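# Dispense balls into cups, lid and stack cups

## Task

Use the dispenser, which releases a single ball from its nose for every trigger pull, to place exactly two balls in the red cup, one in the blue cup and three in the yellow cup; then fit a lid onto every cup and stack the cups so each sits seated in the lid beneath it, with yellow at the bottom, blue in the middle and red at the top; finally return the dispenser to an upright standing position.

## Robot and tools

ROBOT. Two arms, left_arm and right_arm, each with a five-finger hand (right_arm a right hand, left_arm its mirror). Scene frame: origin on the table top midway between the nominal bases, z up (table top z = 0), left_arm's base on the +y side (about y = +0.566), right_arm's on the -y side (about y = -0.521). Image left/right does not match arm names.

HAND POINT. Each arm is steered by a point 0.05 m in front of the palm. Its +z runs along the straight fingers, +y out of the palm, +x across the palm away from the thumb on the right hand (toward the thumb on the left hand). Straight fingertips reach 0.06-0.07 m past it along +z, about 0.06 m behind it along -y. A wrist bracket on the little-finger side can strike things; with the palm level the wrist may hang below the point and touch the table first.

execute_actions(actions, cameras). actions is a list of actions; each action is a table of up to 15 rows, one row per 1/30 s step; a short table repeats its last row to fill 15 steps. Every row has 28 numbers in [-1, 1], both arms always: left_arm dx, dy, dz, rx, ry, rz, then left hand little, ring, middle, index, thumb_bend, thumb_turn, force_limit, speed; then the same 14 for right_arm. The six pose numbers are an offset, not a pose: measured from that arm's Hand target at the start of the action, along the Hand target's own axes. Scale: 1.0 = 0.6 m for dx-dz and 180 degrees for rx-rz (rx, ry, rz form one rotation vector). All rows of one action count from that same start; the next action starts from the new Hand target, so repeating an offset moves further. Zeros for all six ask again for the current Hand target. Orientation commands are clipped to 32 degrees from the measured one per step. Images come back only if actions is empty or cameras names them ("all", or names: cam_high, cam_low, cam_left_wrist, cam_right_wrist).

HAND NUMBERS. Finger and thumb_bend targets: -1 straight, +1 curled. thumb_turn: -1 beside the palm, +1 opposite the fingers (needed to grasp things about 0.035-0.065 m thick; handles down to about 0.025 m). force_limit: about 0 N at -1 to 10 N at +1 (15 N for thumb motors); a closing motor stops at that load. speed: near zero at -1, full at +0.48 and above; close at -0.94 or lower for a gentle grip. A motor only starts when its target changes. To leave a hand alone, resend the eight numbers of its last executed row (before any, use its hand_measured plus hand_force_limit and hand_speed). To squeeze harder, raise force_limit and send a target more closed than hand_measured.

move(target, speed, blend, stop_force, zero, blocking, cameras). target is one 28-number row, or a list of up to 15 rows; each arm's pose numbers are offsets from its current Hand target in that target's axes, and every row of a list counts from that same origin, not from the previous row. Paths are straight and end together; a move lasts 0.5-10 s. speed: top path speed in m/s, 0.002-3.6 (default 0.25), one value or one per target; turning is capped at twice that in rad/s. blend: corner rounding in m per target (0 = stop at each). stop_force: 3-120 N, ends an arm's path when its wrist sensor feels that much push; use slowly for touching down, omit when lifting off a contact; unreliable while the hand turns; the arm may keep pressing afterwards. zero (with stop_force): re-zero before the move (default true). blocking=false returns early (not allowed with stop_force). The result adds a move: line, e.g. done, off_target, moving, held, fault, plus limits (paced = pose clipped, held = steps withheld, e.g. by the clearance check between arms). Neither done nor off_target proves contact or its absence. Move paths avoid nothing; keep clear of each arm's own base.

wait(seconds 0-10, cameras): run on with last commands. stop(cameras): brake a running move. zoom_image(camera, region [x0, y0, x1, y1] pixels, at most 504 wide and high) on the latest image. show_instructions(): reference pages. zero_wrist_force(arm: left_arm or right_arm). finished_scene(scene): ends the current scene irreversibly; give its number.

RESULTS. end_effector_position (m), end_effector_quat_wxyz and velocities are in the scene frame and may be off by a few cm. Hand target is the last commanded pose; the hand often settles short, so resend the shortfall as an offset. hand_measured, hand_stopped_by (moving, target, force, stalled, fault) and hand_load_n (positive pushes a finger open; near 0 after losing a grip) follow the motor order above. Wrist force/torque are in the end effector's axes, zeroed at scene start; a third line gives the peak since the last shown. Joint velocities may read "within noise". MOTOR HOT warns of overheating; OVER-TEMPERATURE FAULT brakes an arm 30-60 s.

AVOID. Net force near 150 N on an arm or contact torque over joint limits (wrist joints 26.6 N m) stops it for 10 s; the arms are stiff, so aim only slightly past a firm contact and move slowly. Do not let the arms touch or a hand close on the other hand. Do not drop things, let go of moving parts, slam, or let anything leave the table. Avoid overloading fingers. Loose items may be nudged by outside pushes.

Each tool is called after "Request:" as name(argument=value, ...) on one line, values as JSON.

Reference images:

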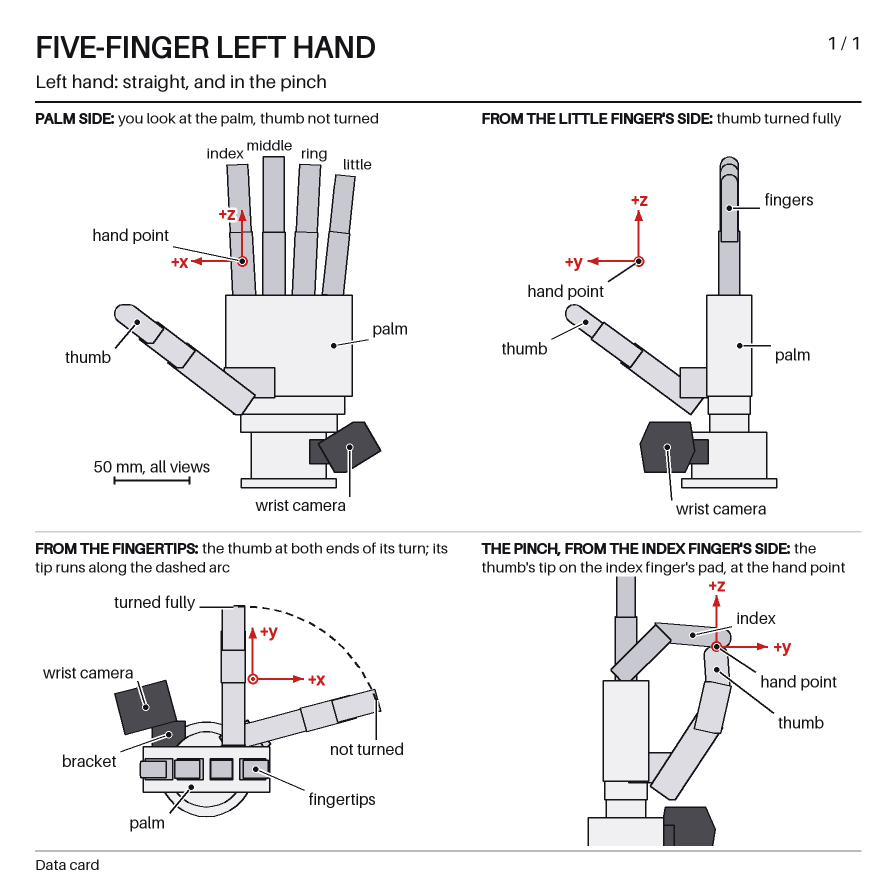

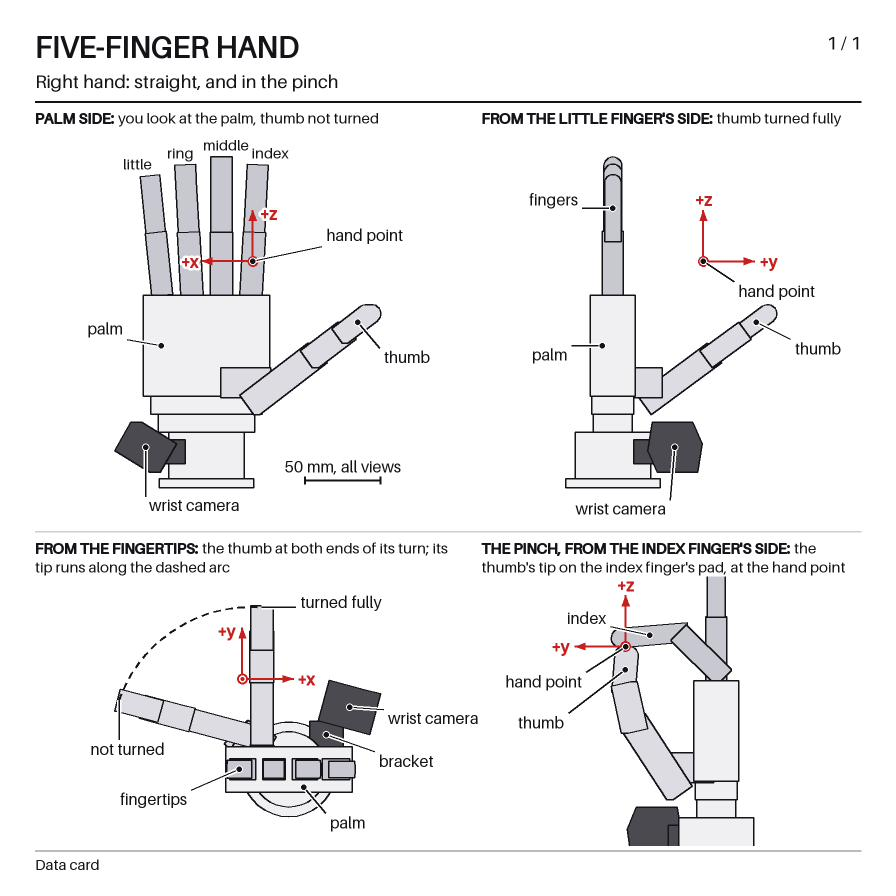

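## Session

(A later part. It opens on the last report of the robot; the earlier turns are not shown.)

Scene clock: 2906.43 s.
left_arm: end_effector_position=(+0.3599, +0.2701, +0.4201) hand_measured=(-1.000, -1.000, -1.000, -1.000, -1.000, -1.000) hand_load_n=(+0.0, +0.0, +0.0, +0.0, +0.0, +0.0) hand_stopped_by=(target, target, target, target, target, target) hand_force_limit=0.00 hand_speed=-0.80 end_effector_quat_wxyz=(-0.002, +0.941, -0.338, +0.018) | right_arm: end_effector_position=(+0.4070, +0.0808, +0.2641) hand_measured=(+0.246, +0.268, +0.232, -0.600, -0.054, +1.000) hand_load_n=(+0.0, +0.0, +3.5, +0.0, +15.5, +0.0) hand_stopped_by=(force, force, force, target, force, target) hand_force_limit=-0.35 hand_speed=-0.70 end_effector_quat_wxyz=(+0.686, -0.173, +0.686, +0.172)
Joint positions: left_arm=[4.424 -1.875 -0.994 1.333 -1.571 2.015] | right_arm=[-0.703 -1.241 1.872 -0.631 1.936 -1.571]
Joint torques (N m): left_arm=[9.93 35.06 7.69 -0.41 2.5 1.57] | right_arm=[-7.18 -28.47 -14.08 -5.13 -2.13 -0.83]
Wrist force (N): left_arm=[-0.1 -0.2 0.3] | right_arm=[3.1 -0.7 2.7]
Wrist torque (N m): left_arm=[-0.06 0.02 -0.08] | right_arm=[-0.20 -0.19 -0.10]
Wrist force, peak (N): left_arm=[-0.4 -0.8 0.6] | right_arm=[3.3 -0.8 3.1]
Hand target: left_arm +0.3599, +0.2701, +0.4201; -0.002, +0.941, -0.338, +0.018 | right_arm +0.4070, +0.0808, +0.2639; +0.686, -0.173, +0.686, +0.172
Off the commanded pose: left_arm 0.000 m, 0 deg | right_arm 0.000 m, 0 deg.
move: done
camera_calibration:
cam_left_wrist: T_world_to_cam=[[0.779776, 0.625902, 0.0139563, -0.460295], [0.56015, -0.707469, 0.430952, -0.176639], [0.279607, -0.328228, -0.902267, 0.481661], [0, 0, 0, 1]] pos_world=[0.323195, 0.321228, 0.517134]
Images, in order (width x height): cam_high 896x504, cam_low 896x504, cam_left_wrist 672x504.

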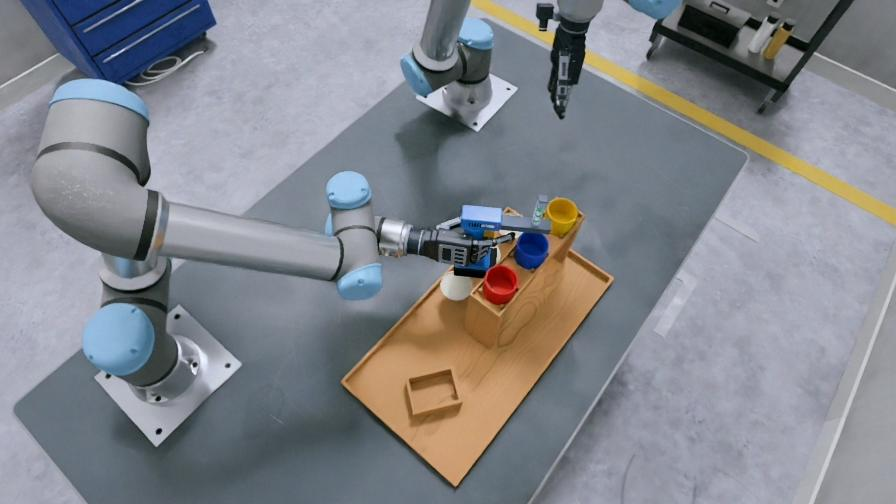

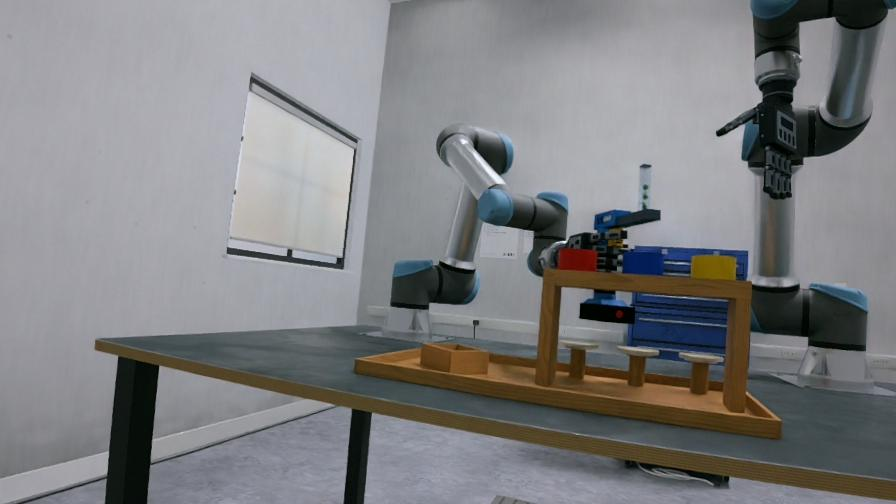

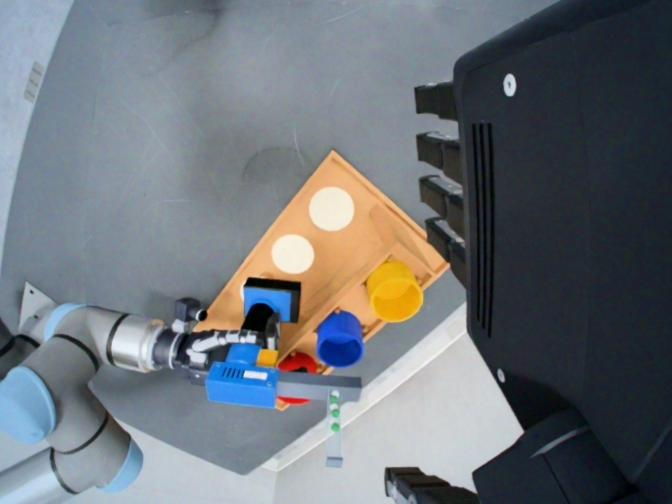

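Request:
move(target=[0,0,0,0,0,0,-1,-1,-1,-1,-1,-1,0,-0.8,0.0167,0.003,0.0085,0,0,0,1,1,1,-0.6,0.6,1,-0.35,-0.7], speed=0.05)

Request:
execute_actions(actions=[[[0,0,0,0,0,0,-1,-1,-1,-1,-1,-1,0,-0.8,0,0,0,0,0,0,1,1,1,0.35,0.6,1,1,-0.75]]], cameras=["cam_left_wrist","cam_low"])

Request:
zoom_image(camera="cam_left_wrist", region=[180, 270, 380, 470])

Scene clock: 2942.67 s.
left_arm: end_effector_position=(+0.3599, +0.2701, +0.4201) hand_measured=(-1.000, -1.000, -1.000, -1.000, -1.000, -1.000) hand_load_n=(+0.0, +0.0, +0.0, +0.0, +0.0, +0.0) hand_stopped_by=(target, target, target, target, target, target) hand_force_limit=0.00 hand_speed=-0.80 end_effector_quat_wxyz=(-0.002, +0.941, -0.338, +0.018) | right_arm: end_effector_position=(+0.4106, +0.0847, +0.2541) hand_measured=(+0.246, +0.268, +0.232, -0.600, -0.054, +1.000) hand_load_n=(+0.0, +0.0, +3.5, +0.0, +15.5, +0.0) hand_stopped_by=(force, force, force, target, force, target) hand_force_limit=-0.35 hand_speed=-0.70 end_effector_quat_wxyz=(+0.686, -0.173, +0.686, +0.172)
Joint positions: left_arm=[4.424 -1.875 -0.994 1.333 -1.571 2.015] | right_arm=[-0.704 -1.216 1.867 -0.651 1.936 -1.571]
Joint torques (N m): left_arm=[10.9 34.82 8.25 -0.55 2.57 1.52] | right_arm=[-6.52 -30.48 -32.15 -4.82 -2.16 -0.37]
Wrist force (N): left_arm=[-0.2 -0.4 0.3] | right_arm=[3.1 -0.7 2.8]
Wrist torque (N m): left_arm=[-0.09 0.04 -0.07] | right_arm=[-0.23 -0.20 -0.11]
Wrist force, peak (N): left_arm=[-0.6 -0.4 0.6] | right_arm=[3.2 -0.6 3.1]
Hand target: left_arm +0.3599, +0.2701, +0.4201; -0.002, +0.941, -0.338, +0.018 | right_arm +0.4106, +0.0848, +0.2539; +0.686, -0.173, +0.686, +0.172
Off the commanded pose: left_arm 0.000 m, 0 deg | right_arm 0.000 m, 0 deg.
move: done

Scene clock: 2944.13 s.
left_arm: end_effector_position=(+0.3599, +0.2701, +0.4201) hand_measured=(-1.000, -1.000, -1.000, -1.000, -1.000, -1.000) hand_load_n=(-0.5, +0.0, +0.0, +0.0, +0.0, +0.0) hand_stopped_by=(target, target, target, target, target, target) hand_force_limit=0.00 hand_speed=-0.80 end_effector_quat_wxyz=(-0.002, +0.941, -0.338, +0.018) | right_arm: end_effector_position=(+0.4106, +0.0848, +0.2539) hand_measured=(+0.246, +0.268, +0.234, +0.226, -0.054, +1.000) hand_load_n=(+1.0, +0.0, +2.0, +9.5, +18.0, -2.0) hand_stopped_by=(force, force, force, force, force, target) hand_force_limit=1.00 hand_speed=-0.75 end_effector_quat_wxyz=(+0.686, -0.173, +0.686, +0.172)
Joint positions: left_arm=[4.424 -1.875 -0.994 1.333 -1.571 2.015] | right_arm=[-0.704 -1.215 1.867 -0.651 1.936 -1.571]
Joint torques (N m): left_arm=[10.93 33.3 8.21 -0.42 2.48 1.44] | right_arm=[-6.32 -29.97 -31.31 -4.66 -1.79 -0.65]
Wrist force (N): left_arm=[-0.1 0.0 0.5] | right_arm=[3.0 -0.4 3.0]
Wrist torque (N m): left_arm=[-0.04 0.02 -0.08] | right_arm=[-0.19 -0.20 -0.10]
Wrist force, peak (N): left_arm=[-0.3 -0.7 0.5] | right_arm=[3.1 -0.5 3.0]
Hand target: left_arm +0.3599, +0.2701, +0.4201; -0.002, +0.941, -0.338, +0.018 | right_arm +0.4106, +0.0848, +0.2539; +0.686, -0.173, +0.686, +0.172
Off the commanded pose: left_arm 0.000 m, 0 deg | right_arm 0.000 m, 0 deg.
Step readings (end_effector_position of left_arm | right_arm):
0: (+0.3599, +0.2701, +0.4201) | (+0.4106, +0.0847, +0.2541)
1: (+0.3599, +0.2701, +0.4201) | (+0.4106, +0.0847, +0.2540)
2: (+0.3599, +0.2701, +0.4201) | (+0.4106, +0.0847, +0.2540)
4: (+0.3599, +0.2701, +0.4201) | (+0.4106, +0.0847, +0.2540)
8: (+0.3599, +0.2701, +0.4201) | (+0.4106, +0.0847, +0.2539)
15: (+0.3599, +0.2701, +0.4201) | (+0.4106, +0.0848, +0.2539)
camera_calibration:
cam_left_wrist: T_world_to_cam=[[0.779776, 0.625902, 0.0139563, -0.460295], [0.56015, -0.707469, 0.430952, -0.176639], [0.279607, -0.328228, -0.902267, 0.481661], [0, 0, 0, 1]] pos_world=[0.323195, 0.321228, 0.517134]
Images, in order (width x height): cam_low 896x504, cam_left_wrist 672x504.

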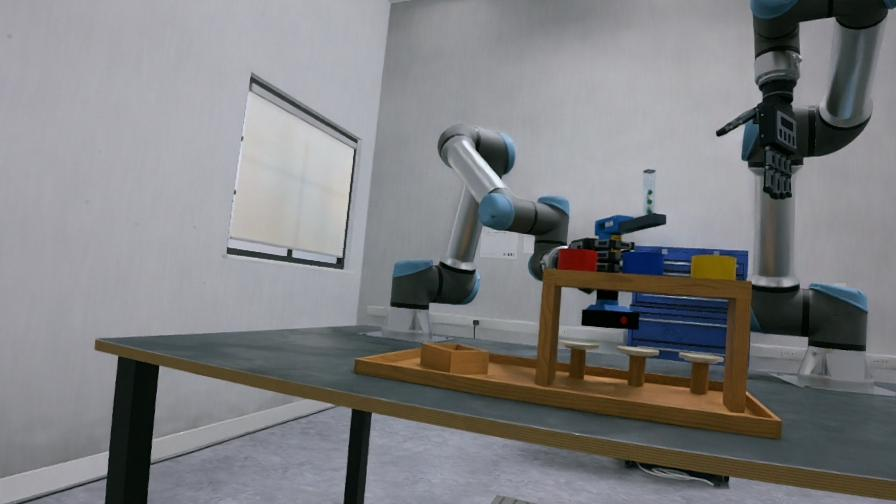

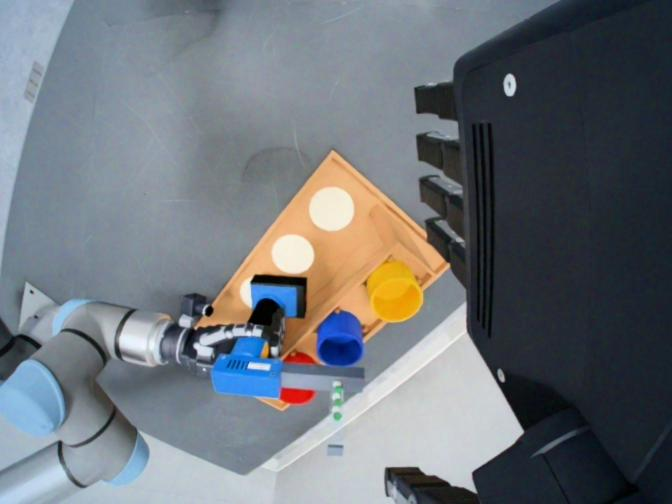

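Scaled by 2.520 from the camera's 672x504 image, which has a finer 960x720 frame.

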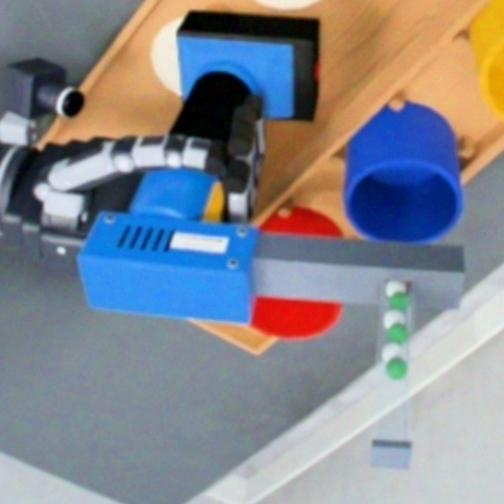

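Request:
zoom_image(camera="cam_left_wrist", region=[310, 300, 370, 370])

Request:
zoom_image(camera="cam_low", region=[560, 160, 700, 290])

Scaled by 7.200 from the camera's 672x504 image, which has a finer 960x720 frame.

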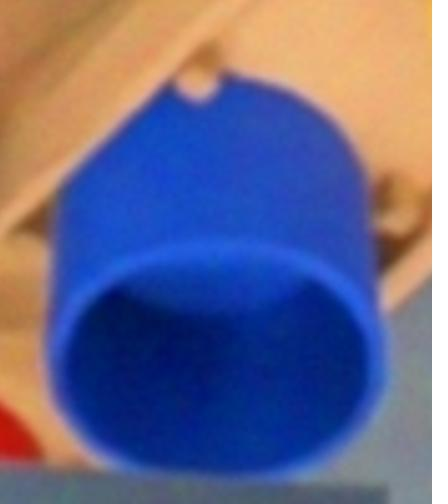

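Scaled by 3.600 from the camera's 896x504 image, which has a finer 1280x720 frame.

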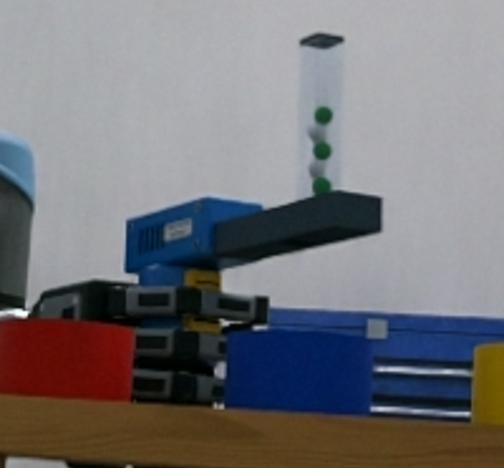

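Request:
execute_actions(actions=[[[0,0,0,0,0,0,-1,-1,-1,-1,-1,-1,0,-0.8,0,0,0,0,0,0,1,1,1,-0.6,0.6,1,-0.35,-0.7]]], cameras=["cam_left_wrist","cam_low"])

Request:
zoom_image(camera="cam_left_wrist", region=[180, 270, 380, 470])

Request:
zoom_image(camera="cam_low", region=[560, 160, 700, 290])

Scene clock: 2963.30 s.
left_arm: end_effector_position=(+0.3599, +0.2701, +0.4201) hand_measured=(-1.000, -1.000, -1.000, -1.000, -1.000, -1.000) hand_load_n=(+0.0, +0.0, -0.5, +0.0, +0.0, +0.0) hand_stopped_by=(target, target, target, target, target, target) hand_force_limit=0.00 hand_speed=-0.80 end_effector_quat_wxyz=(-0.002, +0.941, -0.338, +0.018) | right_arm: end_effector_position=(+0.4106, +0.0848, +0.2539) hand_measured=(+0.246, +0.268, +0.234, -0.600, -0.054, +1.000) hand_load_n=(+0.0, +0.0, +3.0, -0.5, +18.0, -1.5) hand_stopped_by=(force, force, force, target, force, target) hand_force_limit=-0.35 hand_speed=-0.70 end_effector_quat_wxyz=(+0.686, -0.173, +0.686, +0.172)
Joint positions: left_arm=[4.424 -1.875 -0.994 1.333 -1.571 2.015] | right_arm=[-0.704 -1.215 1.867 -0.651 1.936 -1.571]
Joint torques (N m): left_arm=[10.33 33.23 8.52 -0.65 2.32 1.53] | right_arm=[-3.3 -30.67 -26.88 -3.38 -0.79 -0.57]
Wrist force (N): left_arm=[0.1 0.0 0.2] | right_arm=[2.9 -0.6 2.8]
Wrist torque (N m): left_arm=[-0.02 -0.02 -0.07] | right_arm=[-0.21 -0.19 -0.11]
Wrist force, peak (N): left_arm=[-0.5 -0.7 0.7] | right_arm=[3.0 -0.7 3.1]
Hand target: left_arm +0.3599, +0.2701, +0.4201; -0.002, +0.941, -0.338, +0.018 | right_arm +0.4106, +0.0848, +0.2539; +0.686, -0.173, +0.686, +0.172
Off the commanded pose: left_arm 0.000 m, 0 deg | right_arm 0.000 m, 0 deg.
Step readings (end_effector_position of left_arm | right_arm):
0: (+0.3599, +0.2701, +0.4201) | (+0.4106, +0.0848, +0.2539)
1: (+0.3599, +0.2701, +0.4201) | (+0.4106, +0.0848, +0.2539)
2: (+0.3599, +0.2701, +0.4201) | (+0.4106, +0.0848, +0.2539)
4: (+0.3599, +0.2701, +0.4201) | (+0.4106, +0.0848, +0.2539)
8: (+0.3599, +0.2701, +0.4201) | (+0.4106, +0.0848, +0.2539)
15: (+0.3599, +0.2701, +0.4201) | (+0.4106, +0.0848, +0.2539)
camera_calibration:
cam_left_wrist: T_world_to_cam=[[0.779776, 0.625902, 0.0139563, -0.460295], [0.56015, -0.707469, 0.430952, -0.176639], [0.279607, -0.328228, -0.902267, 0.481661], [0, 0, 0, 1]] pos_world=[0.323195, 0.321228, 0.517134]
Images, in order (width x height): cam_low 896x504, cam_left_wrist 672x504.

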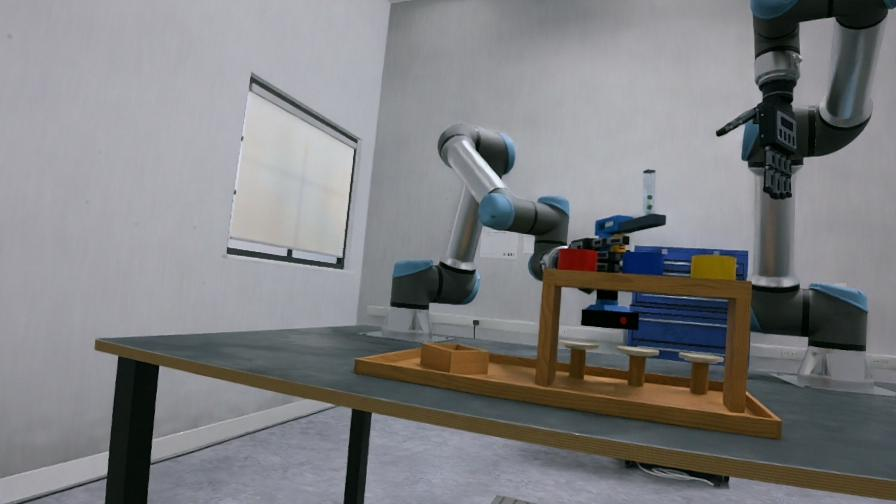

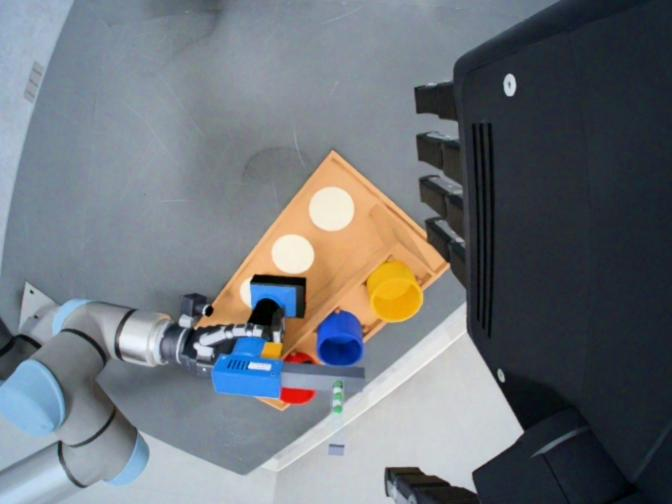

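Scaled by 2.520 from the camera's 672x504 image, which has a finer 960x720 frame.

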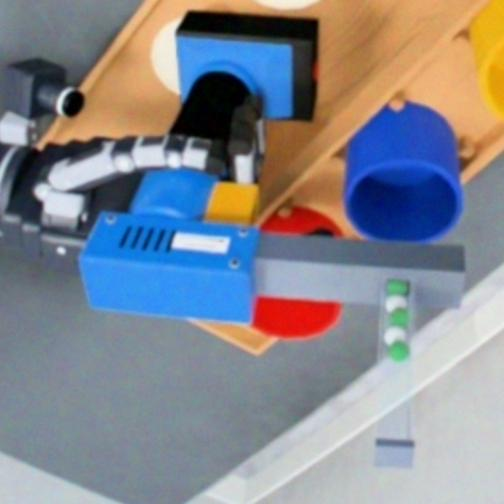

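Scaled by 3.600 from the camera's 896x504 image, which has a finer 1280x720 frame.

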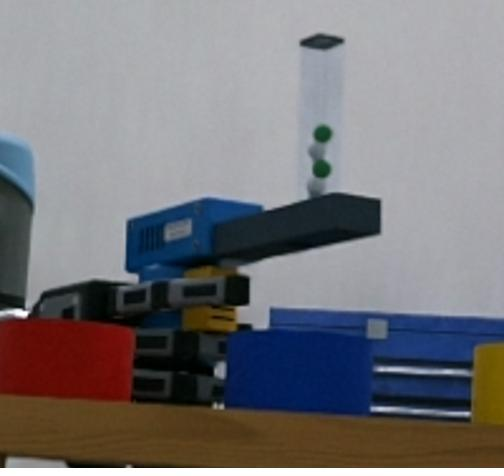

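Request:
move(target=[[0,0,0,0,0,0,-1,-1,-1,-1,-1,-1,0,-0.8,0,0,-0.0667,0,0,0,1,1,1,-0.6,0.6,1,-0.35,-0.7],[0,0,0,0,0,0,-1,-1,-1,-1,-1,-1,0,-0.8,-0.127,0,-0.0667,0,0.0333,0,1,1,1,-0.6,0.6,1,-0.35,-0.7]], speed=[0.08,0.1], blend=[0.01,0], cameras=["cam_left_wrist","cam_low","cam_high"])

Request:
zoom_image(camera="cam_high", region=[450, 180, 600, 310])

Request:
zoom_image(camera="cam_low", region=[530, 100, 690, 260])

Request:
zoom_image(camera="cam_left_wrist", region=[250, 270, 400, 420])

Scene clock: 3004.27 s.
left_arm: end_effector_position=(+0.3599, +0.2701, +0.4201) hand_measured=(-1.000, -1.000, -1.000, -1.000, -1.000, -1.000) hand_load_n=(+0.0, +0.0, +0.0, +0.0, +0.0, +0.0) hand_stopped_by=(target, target, target, target, target, target) hand_force_limit=0.00 hand_speed=-0.80 end_effector_quat_wxyz=(-0.002, +0.941, -0.338, +0.018) | right_arm: end_effector_position=(+0.3754, +0.0659, +0.3301) hand_measured=(+0.246, +0.268, +0.234, -0.600, -0.054, +1.000) hand_load_n=(+0.5, +0.0, +3.0, +0.0, +17.5, -1.5) hand_stopped_by=(force, force, force, target, force, target) hand_force_limit=-0.35 hand_speed=-0.70 end_effector_quat_wxyz=(+0.649, -0.181, +0.721, +0.163)
Joint positions: left_arm=[4.424 -1.875 -0.994 1.333 -1.571 2.015] | right_arm=[-0.668 -1.389 1.797 -0.294 1.968 -1.527]
Joint torques (N m): left_arm=[10.5 32.71 8.43 -0.37 2.33 1.44] | right_arm=[6.58 -40.86 -34.44 0.2 1.09 1.52]
Wrist force (N): left_arm=[-0.3 -0.4 0.3] | right_arm=[2.7 -0.7 3.3]
Wrist torque (N m): left_arm=[-0.08 0.04 -0.09] | right_arm=[-0.23 -0.15 -0.20]
Wrist force, peak (N): left_arm=[-0.5 -0.4 0.9] | right_arm=[3.3 -0.7 3.4]
Hand target: left_arm +0.3599, +0.2701, +0.4201; -0.002, +0.941, -0.338, +0.018 | right_arm +0.3754, +0.0658, +0.3301; +0.649, -0.181, +0.721, +0.163
Off the commanded pose: left_arm 0.000 m, 0 deg | right_arm 0.000 m, 0 deg.
move: done
camera_calibration:
cam_left_wrist: T_world_to_cam=[[0.779776, 0.625902, 0.0139563, -0.460295], [0.56015, -0.707469, 0.430952, -0.176639], [0.279607, -0.328228, -0.902267, 0.481661], [0, 0, 0, 1]] pos_world=[0.323195, 0.321228, 0.517134]
Images, in order (width x height): cam_high 896x504, cam_low 896x504, cam_left_wrist 672x504.

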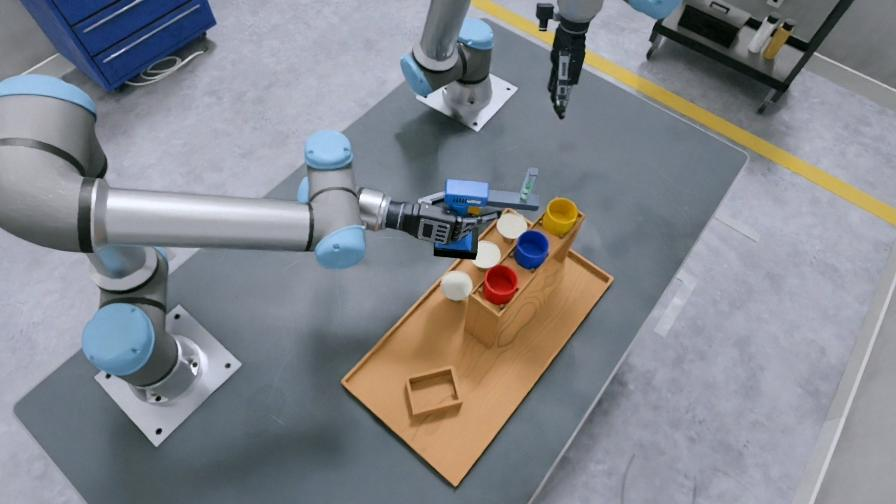

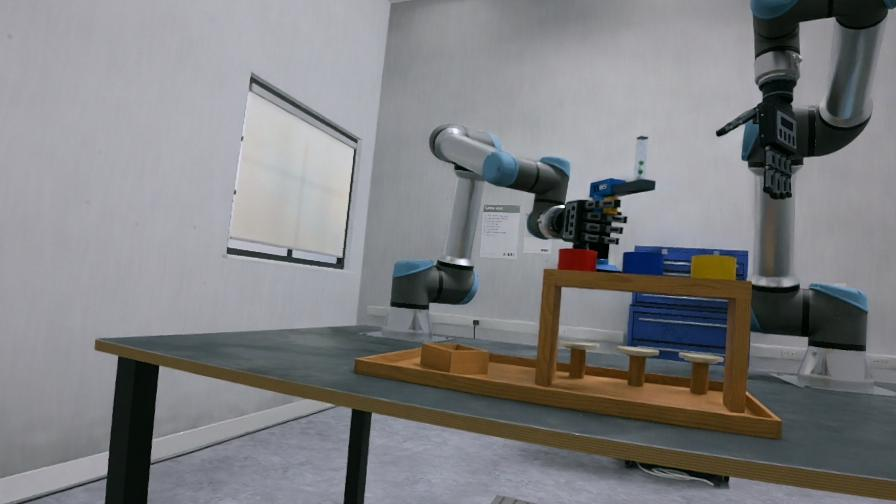

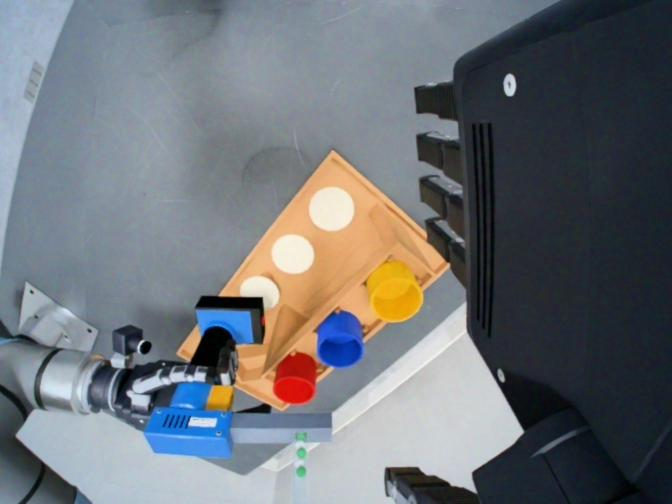

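Scaled by 3.360 from the camera's 896x504 image, which has a finer 1280x720 frame.

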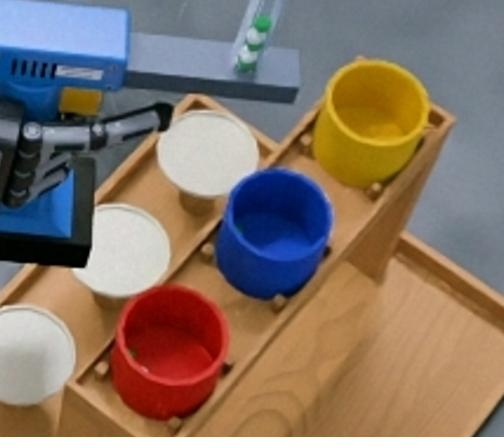

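Scaled by 3.150 from the camera's 896x504 image, which has a finer 1280x720 frame.

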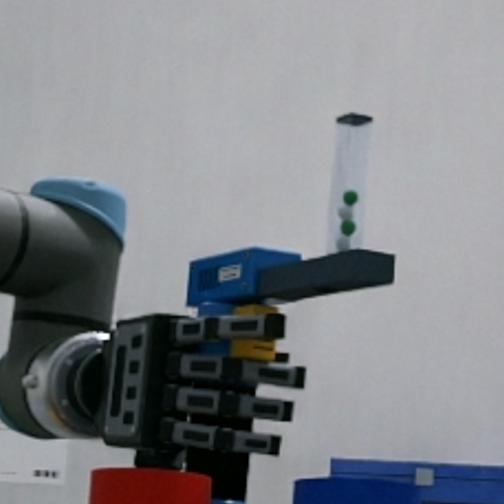

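Scaled by 3.360 from the camera's 672x504 image, which has a finer 960x720 frame.

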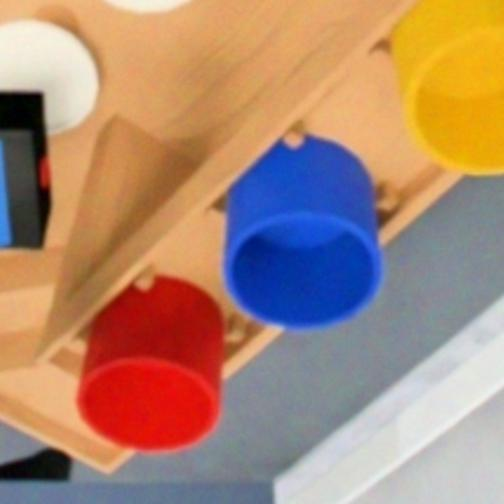

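Request:
zoom_image(camera="cam_high", region=[505, 220, 560, 275])

Request:
zoom_image(camera="cam_high", region=[475, 255, 530, 310])

Scaled by 9.164 from the camera's 896x504 image, which has a finer 1280x720 frame.

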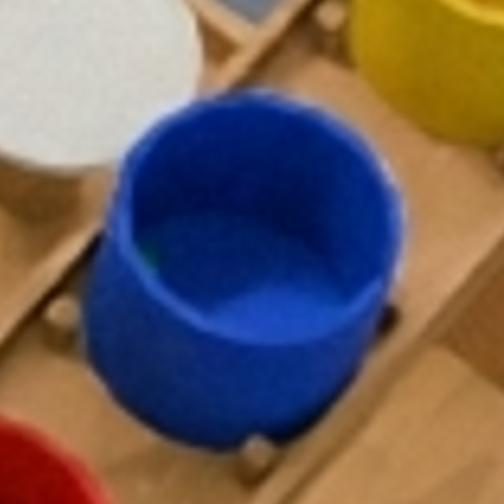

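Scaled by 9.164 from the camera's 896x504 image, which has a finer 1280x720 frame.

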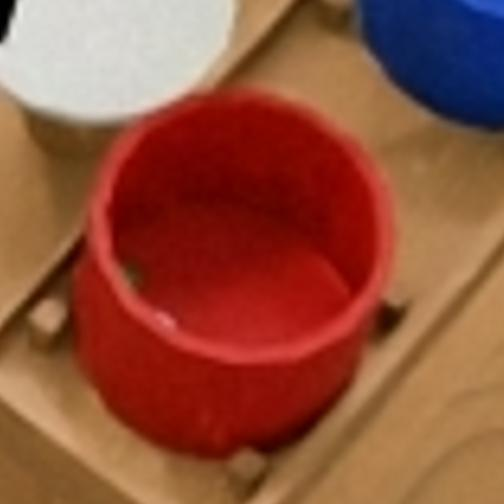

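Request:
move(target=[[-0.1378,-0.1673,-0.0017,0,0,0,-1,-1,-1,-1,-1,-1,0,-0.8,0,0,0,0,0,0,1,1,1,-0.6,0.6,1,-0.35,-0.7],[-0.1378,-0.1673,-0.0017,0,0,0,-1,-1,-1,-1,-1,-1,0,-0.8,-0.01,0.155,0.095,0,0,0,1,1,1,-0.6,0.6,1,-0.35,-0.7],[-0.1378,-0.1673,-0.0017,0,0,0,-1,-1,-1,-1,-1,-1,0,-0.8,-0.0152,0.1549,0.1448,0,0,0,1,1,1,-0.6,0.6,1,-0.35,-0.7],[-0.1378,-0.1673,-0.0017,0,0,0,-1,-1,-1,-1,-1,-1,0,-0.8,0.085,0.1549,0.155,0,0,0,1,1,1,-0.6,0.6,1,-0.35,-0.7]], speed=[0.12,0.12,0.1,0.08], blend=[0,0.01,0,0], cameras=["cam_left_wrist","cam_low","cam_high"])

Request:
zoom_image(camera="cam_left_wrist", region=[200, 270, 400, 470])

Request:
zoom_image(camera="cam_low", region=[600, 120, 780, 300])

Request:
zoom_image(camera="cam_high", region=[440, 120, 620, 280])

Scene clock: 3051.53 s.
left_arm: end_effector_position=(+0.3600, +0.4002, +0.4200) hand_measured=(-1.000, -1.000, -1.000, -1.000, -1.000, -1.000) hand_load_n=(+0.0, +0.0, +0.0, +0.0, +0.0, +0.0) hand_stopped_by=(target, target, target, target, target, target) hand_force_limit=0.00 hand_speed=-0.80 end_effector_quat_wxyz=(-0.002, +0.941, -0.338, +0.018) | right_arm: end_effector_position=(+0.4082, +0.1889, +0.2698) hand_measured=(+0.246, +0.268, +0.234, -0.600, -0.054, +1.000) hand_load_n=(+0.5, +0.0, +3.0, +0.0, +17.5, -1.5) hand_stopped_by=(force, force, force, target, force, target) hand_force_limit=-0.35 hand_speed=-0.70 end_effector_quat_wxyz=(+0.649, -0.181, +0.721, +0.163)
Joint positions: left_arm=[4.77 -1.731 -1.176 1.369 -1.559 2.361] | right_arm=[-0.574 -1.045 1.481 -0.317 2.062 -1.514]
Joint torques (N m): left_arm=[10.48 30.07 6.91 -0.51 2.68 1.61] | right_arm=[6.02 -39.35 -14.89 -4.55 -1.58 -0.96]
Wrist force (N): left_arm=[0.0 -0.5 0.4] | right_arm=[2.5 -0.7 2.7]
Wrist torque (N m): left_arm=[-0.11 0.03 -0.04] | right_arm=[-0.19 -0.17 -0.01]
Wrist force, peak (N): left_arm=[-0.4 -1.1 0.4] | right_arm=[3.1 -0.8 3.3]
Hand target: left_arm +0.3600, +0.4002, +0.4200; -0.002, +0.941, -0.338, +0.018 | right_arm +0.4082, +0.1889, +0.2696; +0.649, -0.181, +0.721, +0.163
Off the commanded pose: left_arm 0.000 m, 0 deg | right_arm 0.000 m, 0 deg.
move: done
camera_calibration:
cam_left_wrist: T_world_to_cam=[[0.779776, 0.625902, 0.0139563, -0.541722], [0.56015, -0.707469, 0.430952, -0.0845111], [0.279607, -0.328228, -0.902267, 0.524183], [0, 0, 0, 1]] pos_world=[0.323195, 0.451328, 0.516934]
Images, in order (width x height): cam_high 896x504, cam_low 896x504, cam_left_wrist 672x504.

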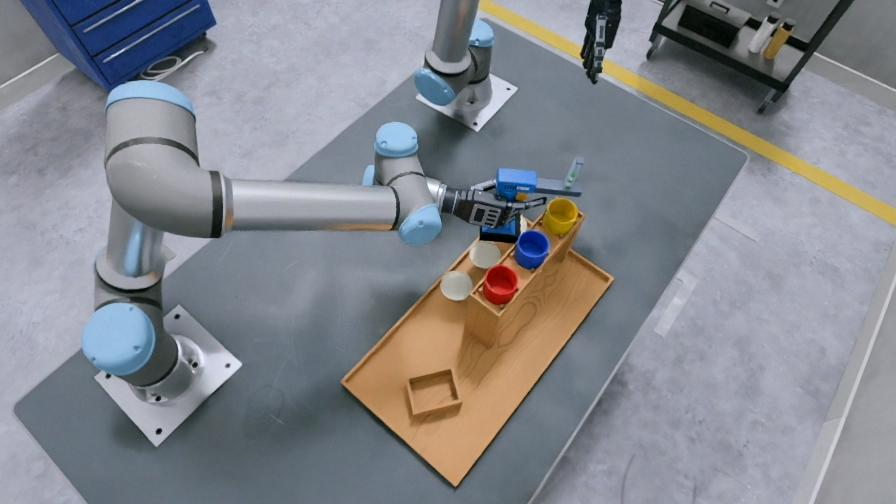

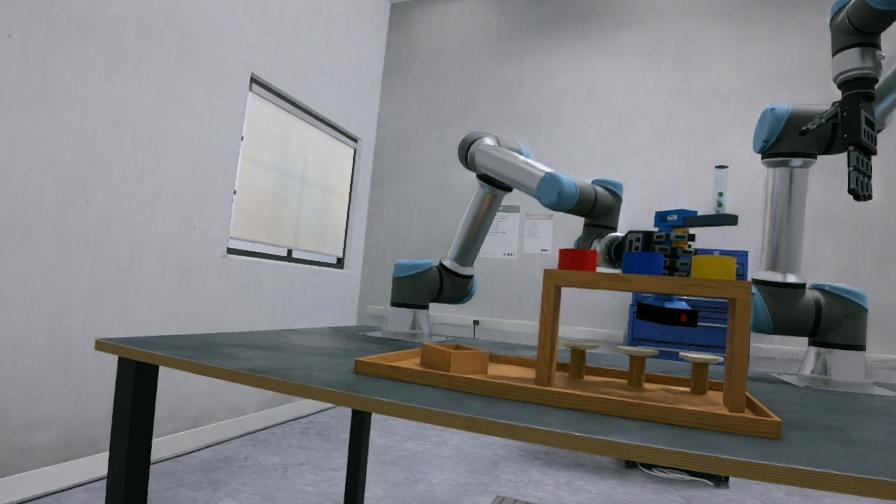

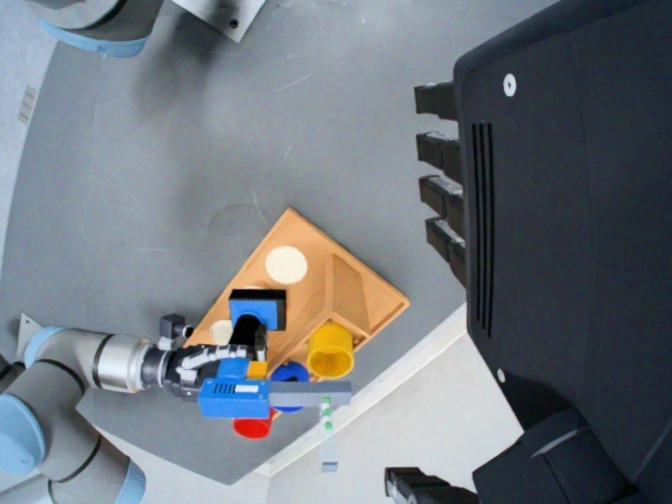

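Scaled by 2.520 from the camera's 672x504 image, which has a finer 960x720 frame.

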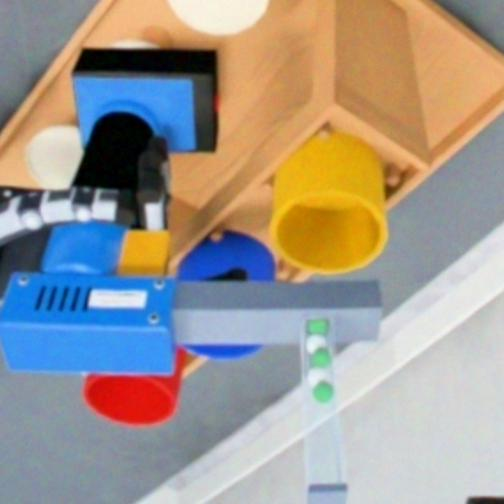

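Scaled by 2.800 from the camera's 896x504 image, which has a finer 1280x720 frame.

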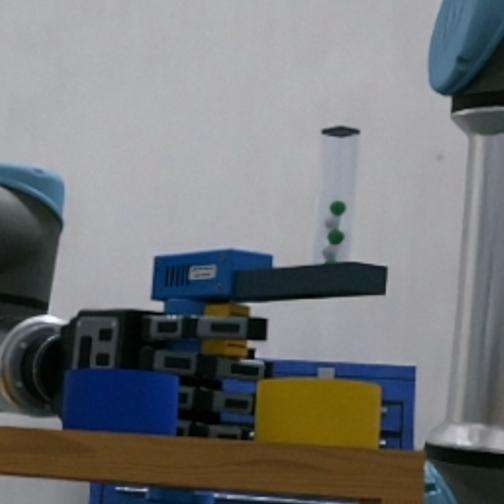

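Scaled by 2.800 from the camera's 896x504 image, which has a finer 1280x720 frame.

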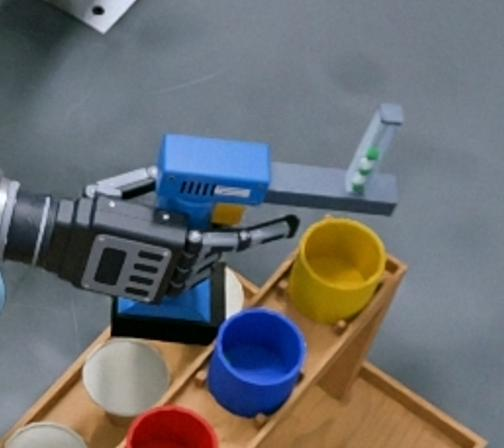

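Request:
move(target=[0,0,0,0,0,0,-1,-1,-1,-1,-1,-1,0,-0.8,0.011,-0.0187,0.0128,0,0,0,1,1,1,-0.6,0.6,1,-0.35,-0.7], speed=0.05)

Request:
execute_actions(actions=[[[0,0,0,0,0,0,-1,-1,-1,-1,-1,-1,0,-0.8,0,0,0,0,0,0,1,1,1,0.35,0.6,1,1,-0.75]]], cameras=["cam_left_wrist","cam_low"])

Request:
zoom_image(camera="cam_left_wrist", region=[200, 270, 400, 470])

Request:
zoom_image(camera="cam_low", region=[600, 120, 780, 300])

Scene clock: 3093.10 s.
left_arm: end_effector_position=(+0.3600, +0.4002, +0.4200) hand_measured=(-1.000, -1.000, -1.000, -1.000, -1.000, -1.000) hand_load_n=(+0.0, +0.0, +0.0, +0.0, +0.0, +0.0) hand_stopped_by=(target, target, target, target, target, target) hand_force_limit=0.00 hand_speed=-0.80 end_effector_quat_wxyz=(-0.002, +0.941, -0.338, +0.018) | right_arm: end_effector_position=(+0.4194, +0.1824, +0.2624) hand_measured=(+0.246, +0.268, +0.234, -0.600, -0.054, +1.000) hand_load_n=(+0.0, +0.0, +3.0, +0.0, +17.5, -2.0) hand_stopped_by=(force, force, force, target, force, target) hand_force_limit=-0.35 hand_speed=-0.70 end_effector_quat_wxyz=(+0.649, -0.181, +0.721, +0.163)
Joint positions: left_arm=[4.77 -1.731 -1.176 1.369 -1.559 2.361] | right_arm=[-0.598 -1.042 1.498 -0.338 2.039 -1.518]
Joint torques (N m): left_arm=[10.26 29.36 7.87 -0.53 2.7 1.51] | right_arm=[-6.26 -38.09 -15.91 -4.57 -2.31 -0.9]
Wrist force (N): left_arm=[-0.2 -0.6 0.3] | right_arm=[2.8 -0.9 3.0]
Wrist torque (N m): left_arm=[-0.11 0.05 -0.06] | right_arm=[-0.24 -0.21 0.01]
Wrist force, peak (N): left_arm=[0.1 -1.0 0.6] | right_arm=[2.9 -1.1 3.3]
Hand target: left_arm +0.3600, +0.4002, +0.4200; -0.002, +0.941, -0.338, +0.018 | right_arm +0.4196, +0.1823, +0.2623; +0.649, -0.181, +0.721, +0.163
Off the commanded pose: left_arm 0.000 m, 0 deg | right_arm 0.000 m, 0 deg.
move: done

Scene clock: 3094.57 s.
left_arm: end_effector_position=(+0.3600, +0.4002, +0.4200) hand_measured=(-1.000, -1.000, -1.000, -1.000, -1.000, -1.000) hand_load_n=(+0.0, +0.0, +0.0, +0.0, +0.0, +0.0) hand_stopped_by=(target, target, target, target, target, target) hand_force_limit=0.00 hand_speed=-0.80 end_effector_quat_wxyz=(-0.002, +0.941, -0.338, +0.018) | right_arm: end_effector_position=(+0.4196, +0.1823, +0.2623) hand_measured=(+0.246, +0.268, +0.234, +0.226, -0.054, +1.000) hand_load_n=(+0.5, +0.0, +2.0, +9.0, +18.0, -2.0) hand_stopped_by=(force, force, force, force, force, target) hand_force_limit=1.00 hand_speed=-0.75 end_effector_quat_wxyz=(+0.649, -0.181, +0.721, +0.163)
Joint positions: left_arm=[4.77 -1.731 -1.176 1.369 -1.559 2.361] | right_arm=[-0.598 -1.042 1.498 -0.338 2.038 -1.518]
Joint torques (N m): left_arm=[10.94 29.87 7.06 -0.66 2.54 1.28] | right_arm=[-6.23 -38.27 -15.05 -4.21 -1.84 -0.7]
Wrist force (N): left_arm=[-0.1 -0.7 0.0] | right_arm=[2.6 -0.9 3.2]
Wrist torque (N m): left_arm=[-0.11 0.02 -0.04] | right_arm=[-0.25 -0.20 0.00]
Wrist force, peak (N): left_arm=[0.0 -1.0 0.6] | right_arm=[2.9 -0.9 3.5]
Hand target: left_arm +0.3600, +0.4002, +0.4200; -0.002, +0.941, -0.338, +0.018 | right_arm +0.4196, +0.1823, +0.2623; +0.649, -0.181, +0.721, +0.163
Off the commanded pose: left_arm 0.000 m, 0 deg | right_arm 0.000 m, 0 deg.
Step readings (end_effector_position of left_arm | right_arm):
0: (+0.3600, +0.4002, +0.4200) | (+0.4194, +0.1824, +0.2624)
1: (+0.3600, +0.4002, +0.4200) | (+0.4195, +0.1824, +0.2624)
2: (+0.3600, +0.4002, +0.4200) | (+0.4195, +0.1824, +0.2623)
4: (+0.3600, +0.4002, +0.4200) | (+0.4196, +0.1824, +0.2623)
8: (+0.3600, +0.4002, +0.4200) | (+0.4196, +0.1824, +0.2623)
15: (+0.3600, +0.4002, +0.4200) | (+0.4196, +0.1823, +0.2623)
camera_calibration:
cam_left_wrist: T_world_to_cam=[[0.779776, 0.625902, 0.0139563, -0.541722], [0.56015, -0.707469, 0.430952, -0.0845111], [0.279607, -0.328228, -0.902267, 0.524183], [0, 0, 0, 1]] pos_world=[0.323195, 0.451328, 0.516934]
Images, in order (width x height): cam_low 896x504, cam_left_wrist 672x504.

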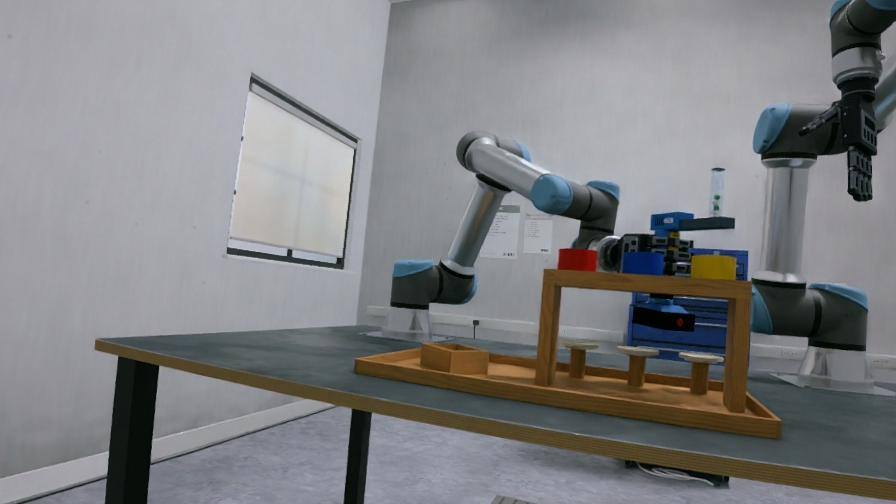

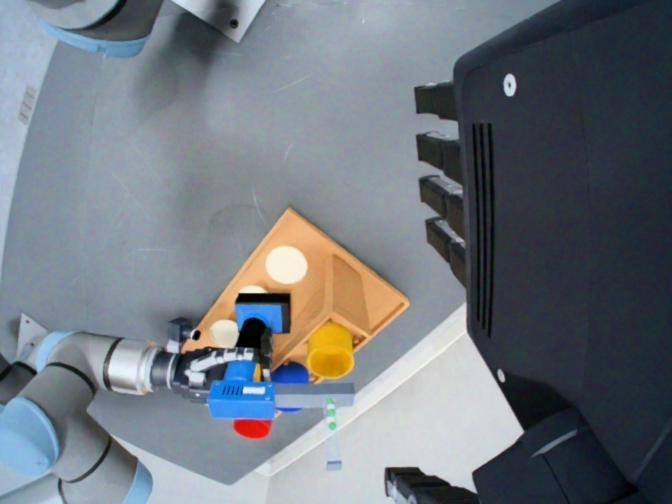

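Scaled by 2.520 from the camera's 672x504 image, which has a finer 960x720 frame.

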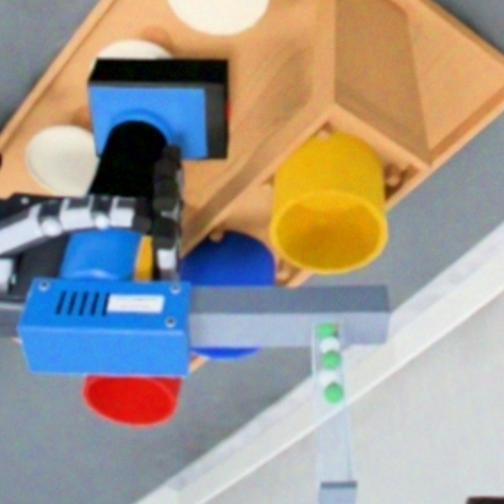

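Scaled by 2.800 from the camera's 896x504 image, which has a finer 1280x720 frame.

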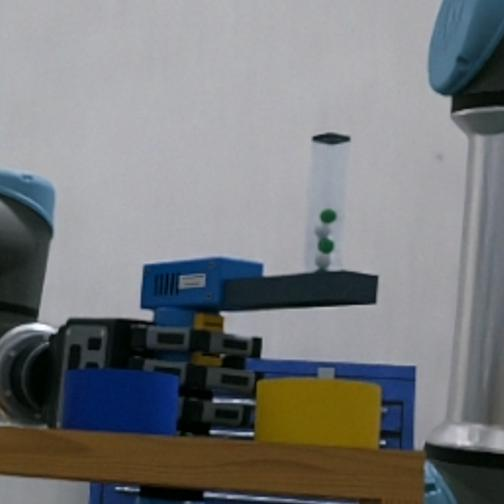

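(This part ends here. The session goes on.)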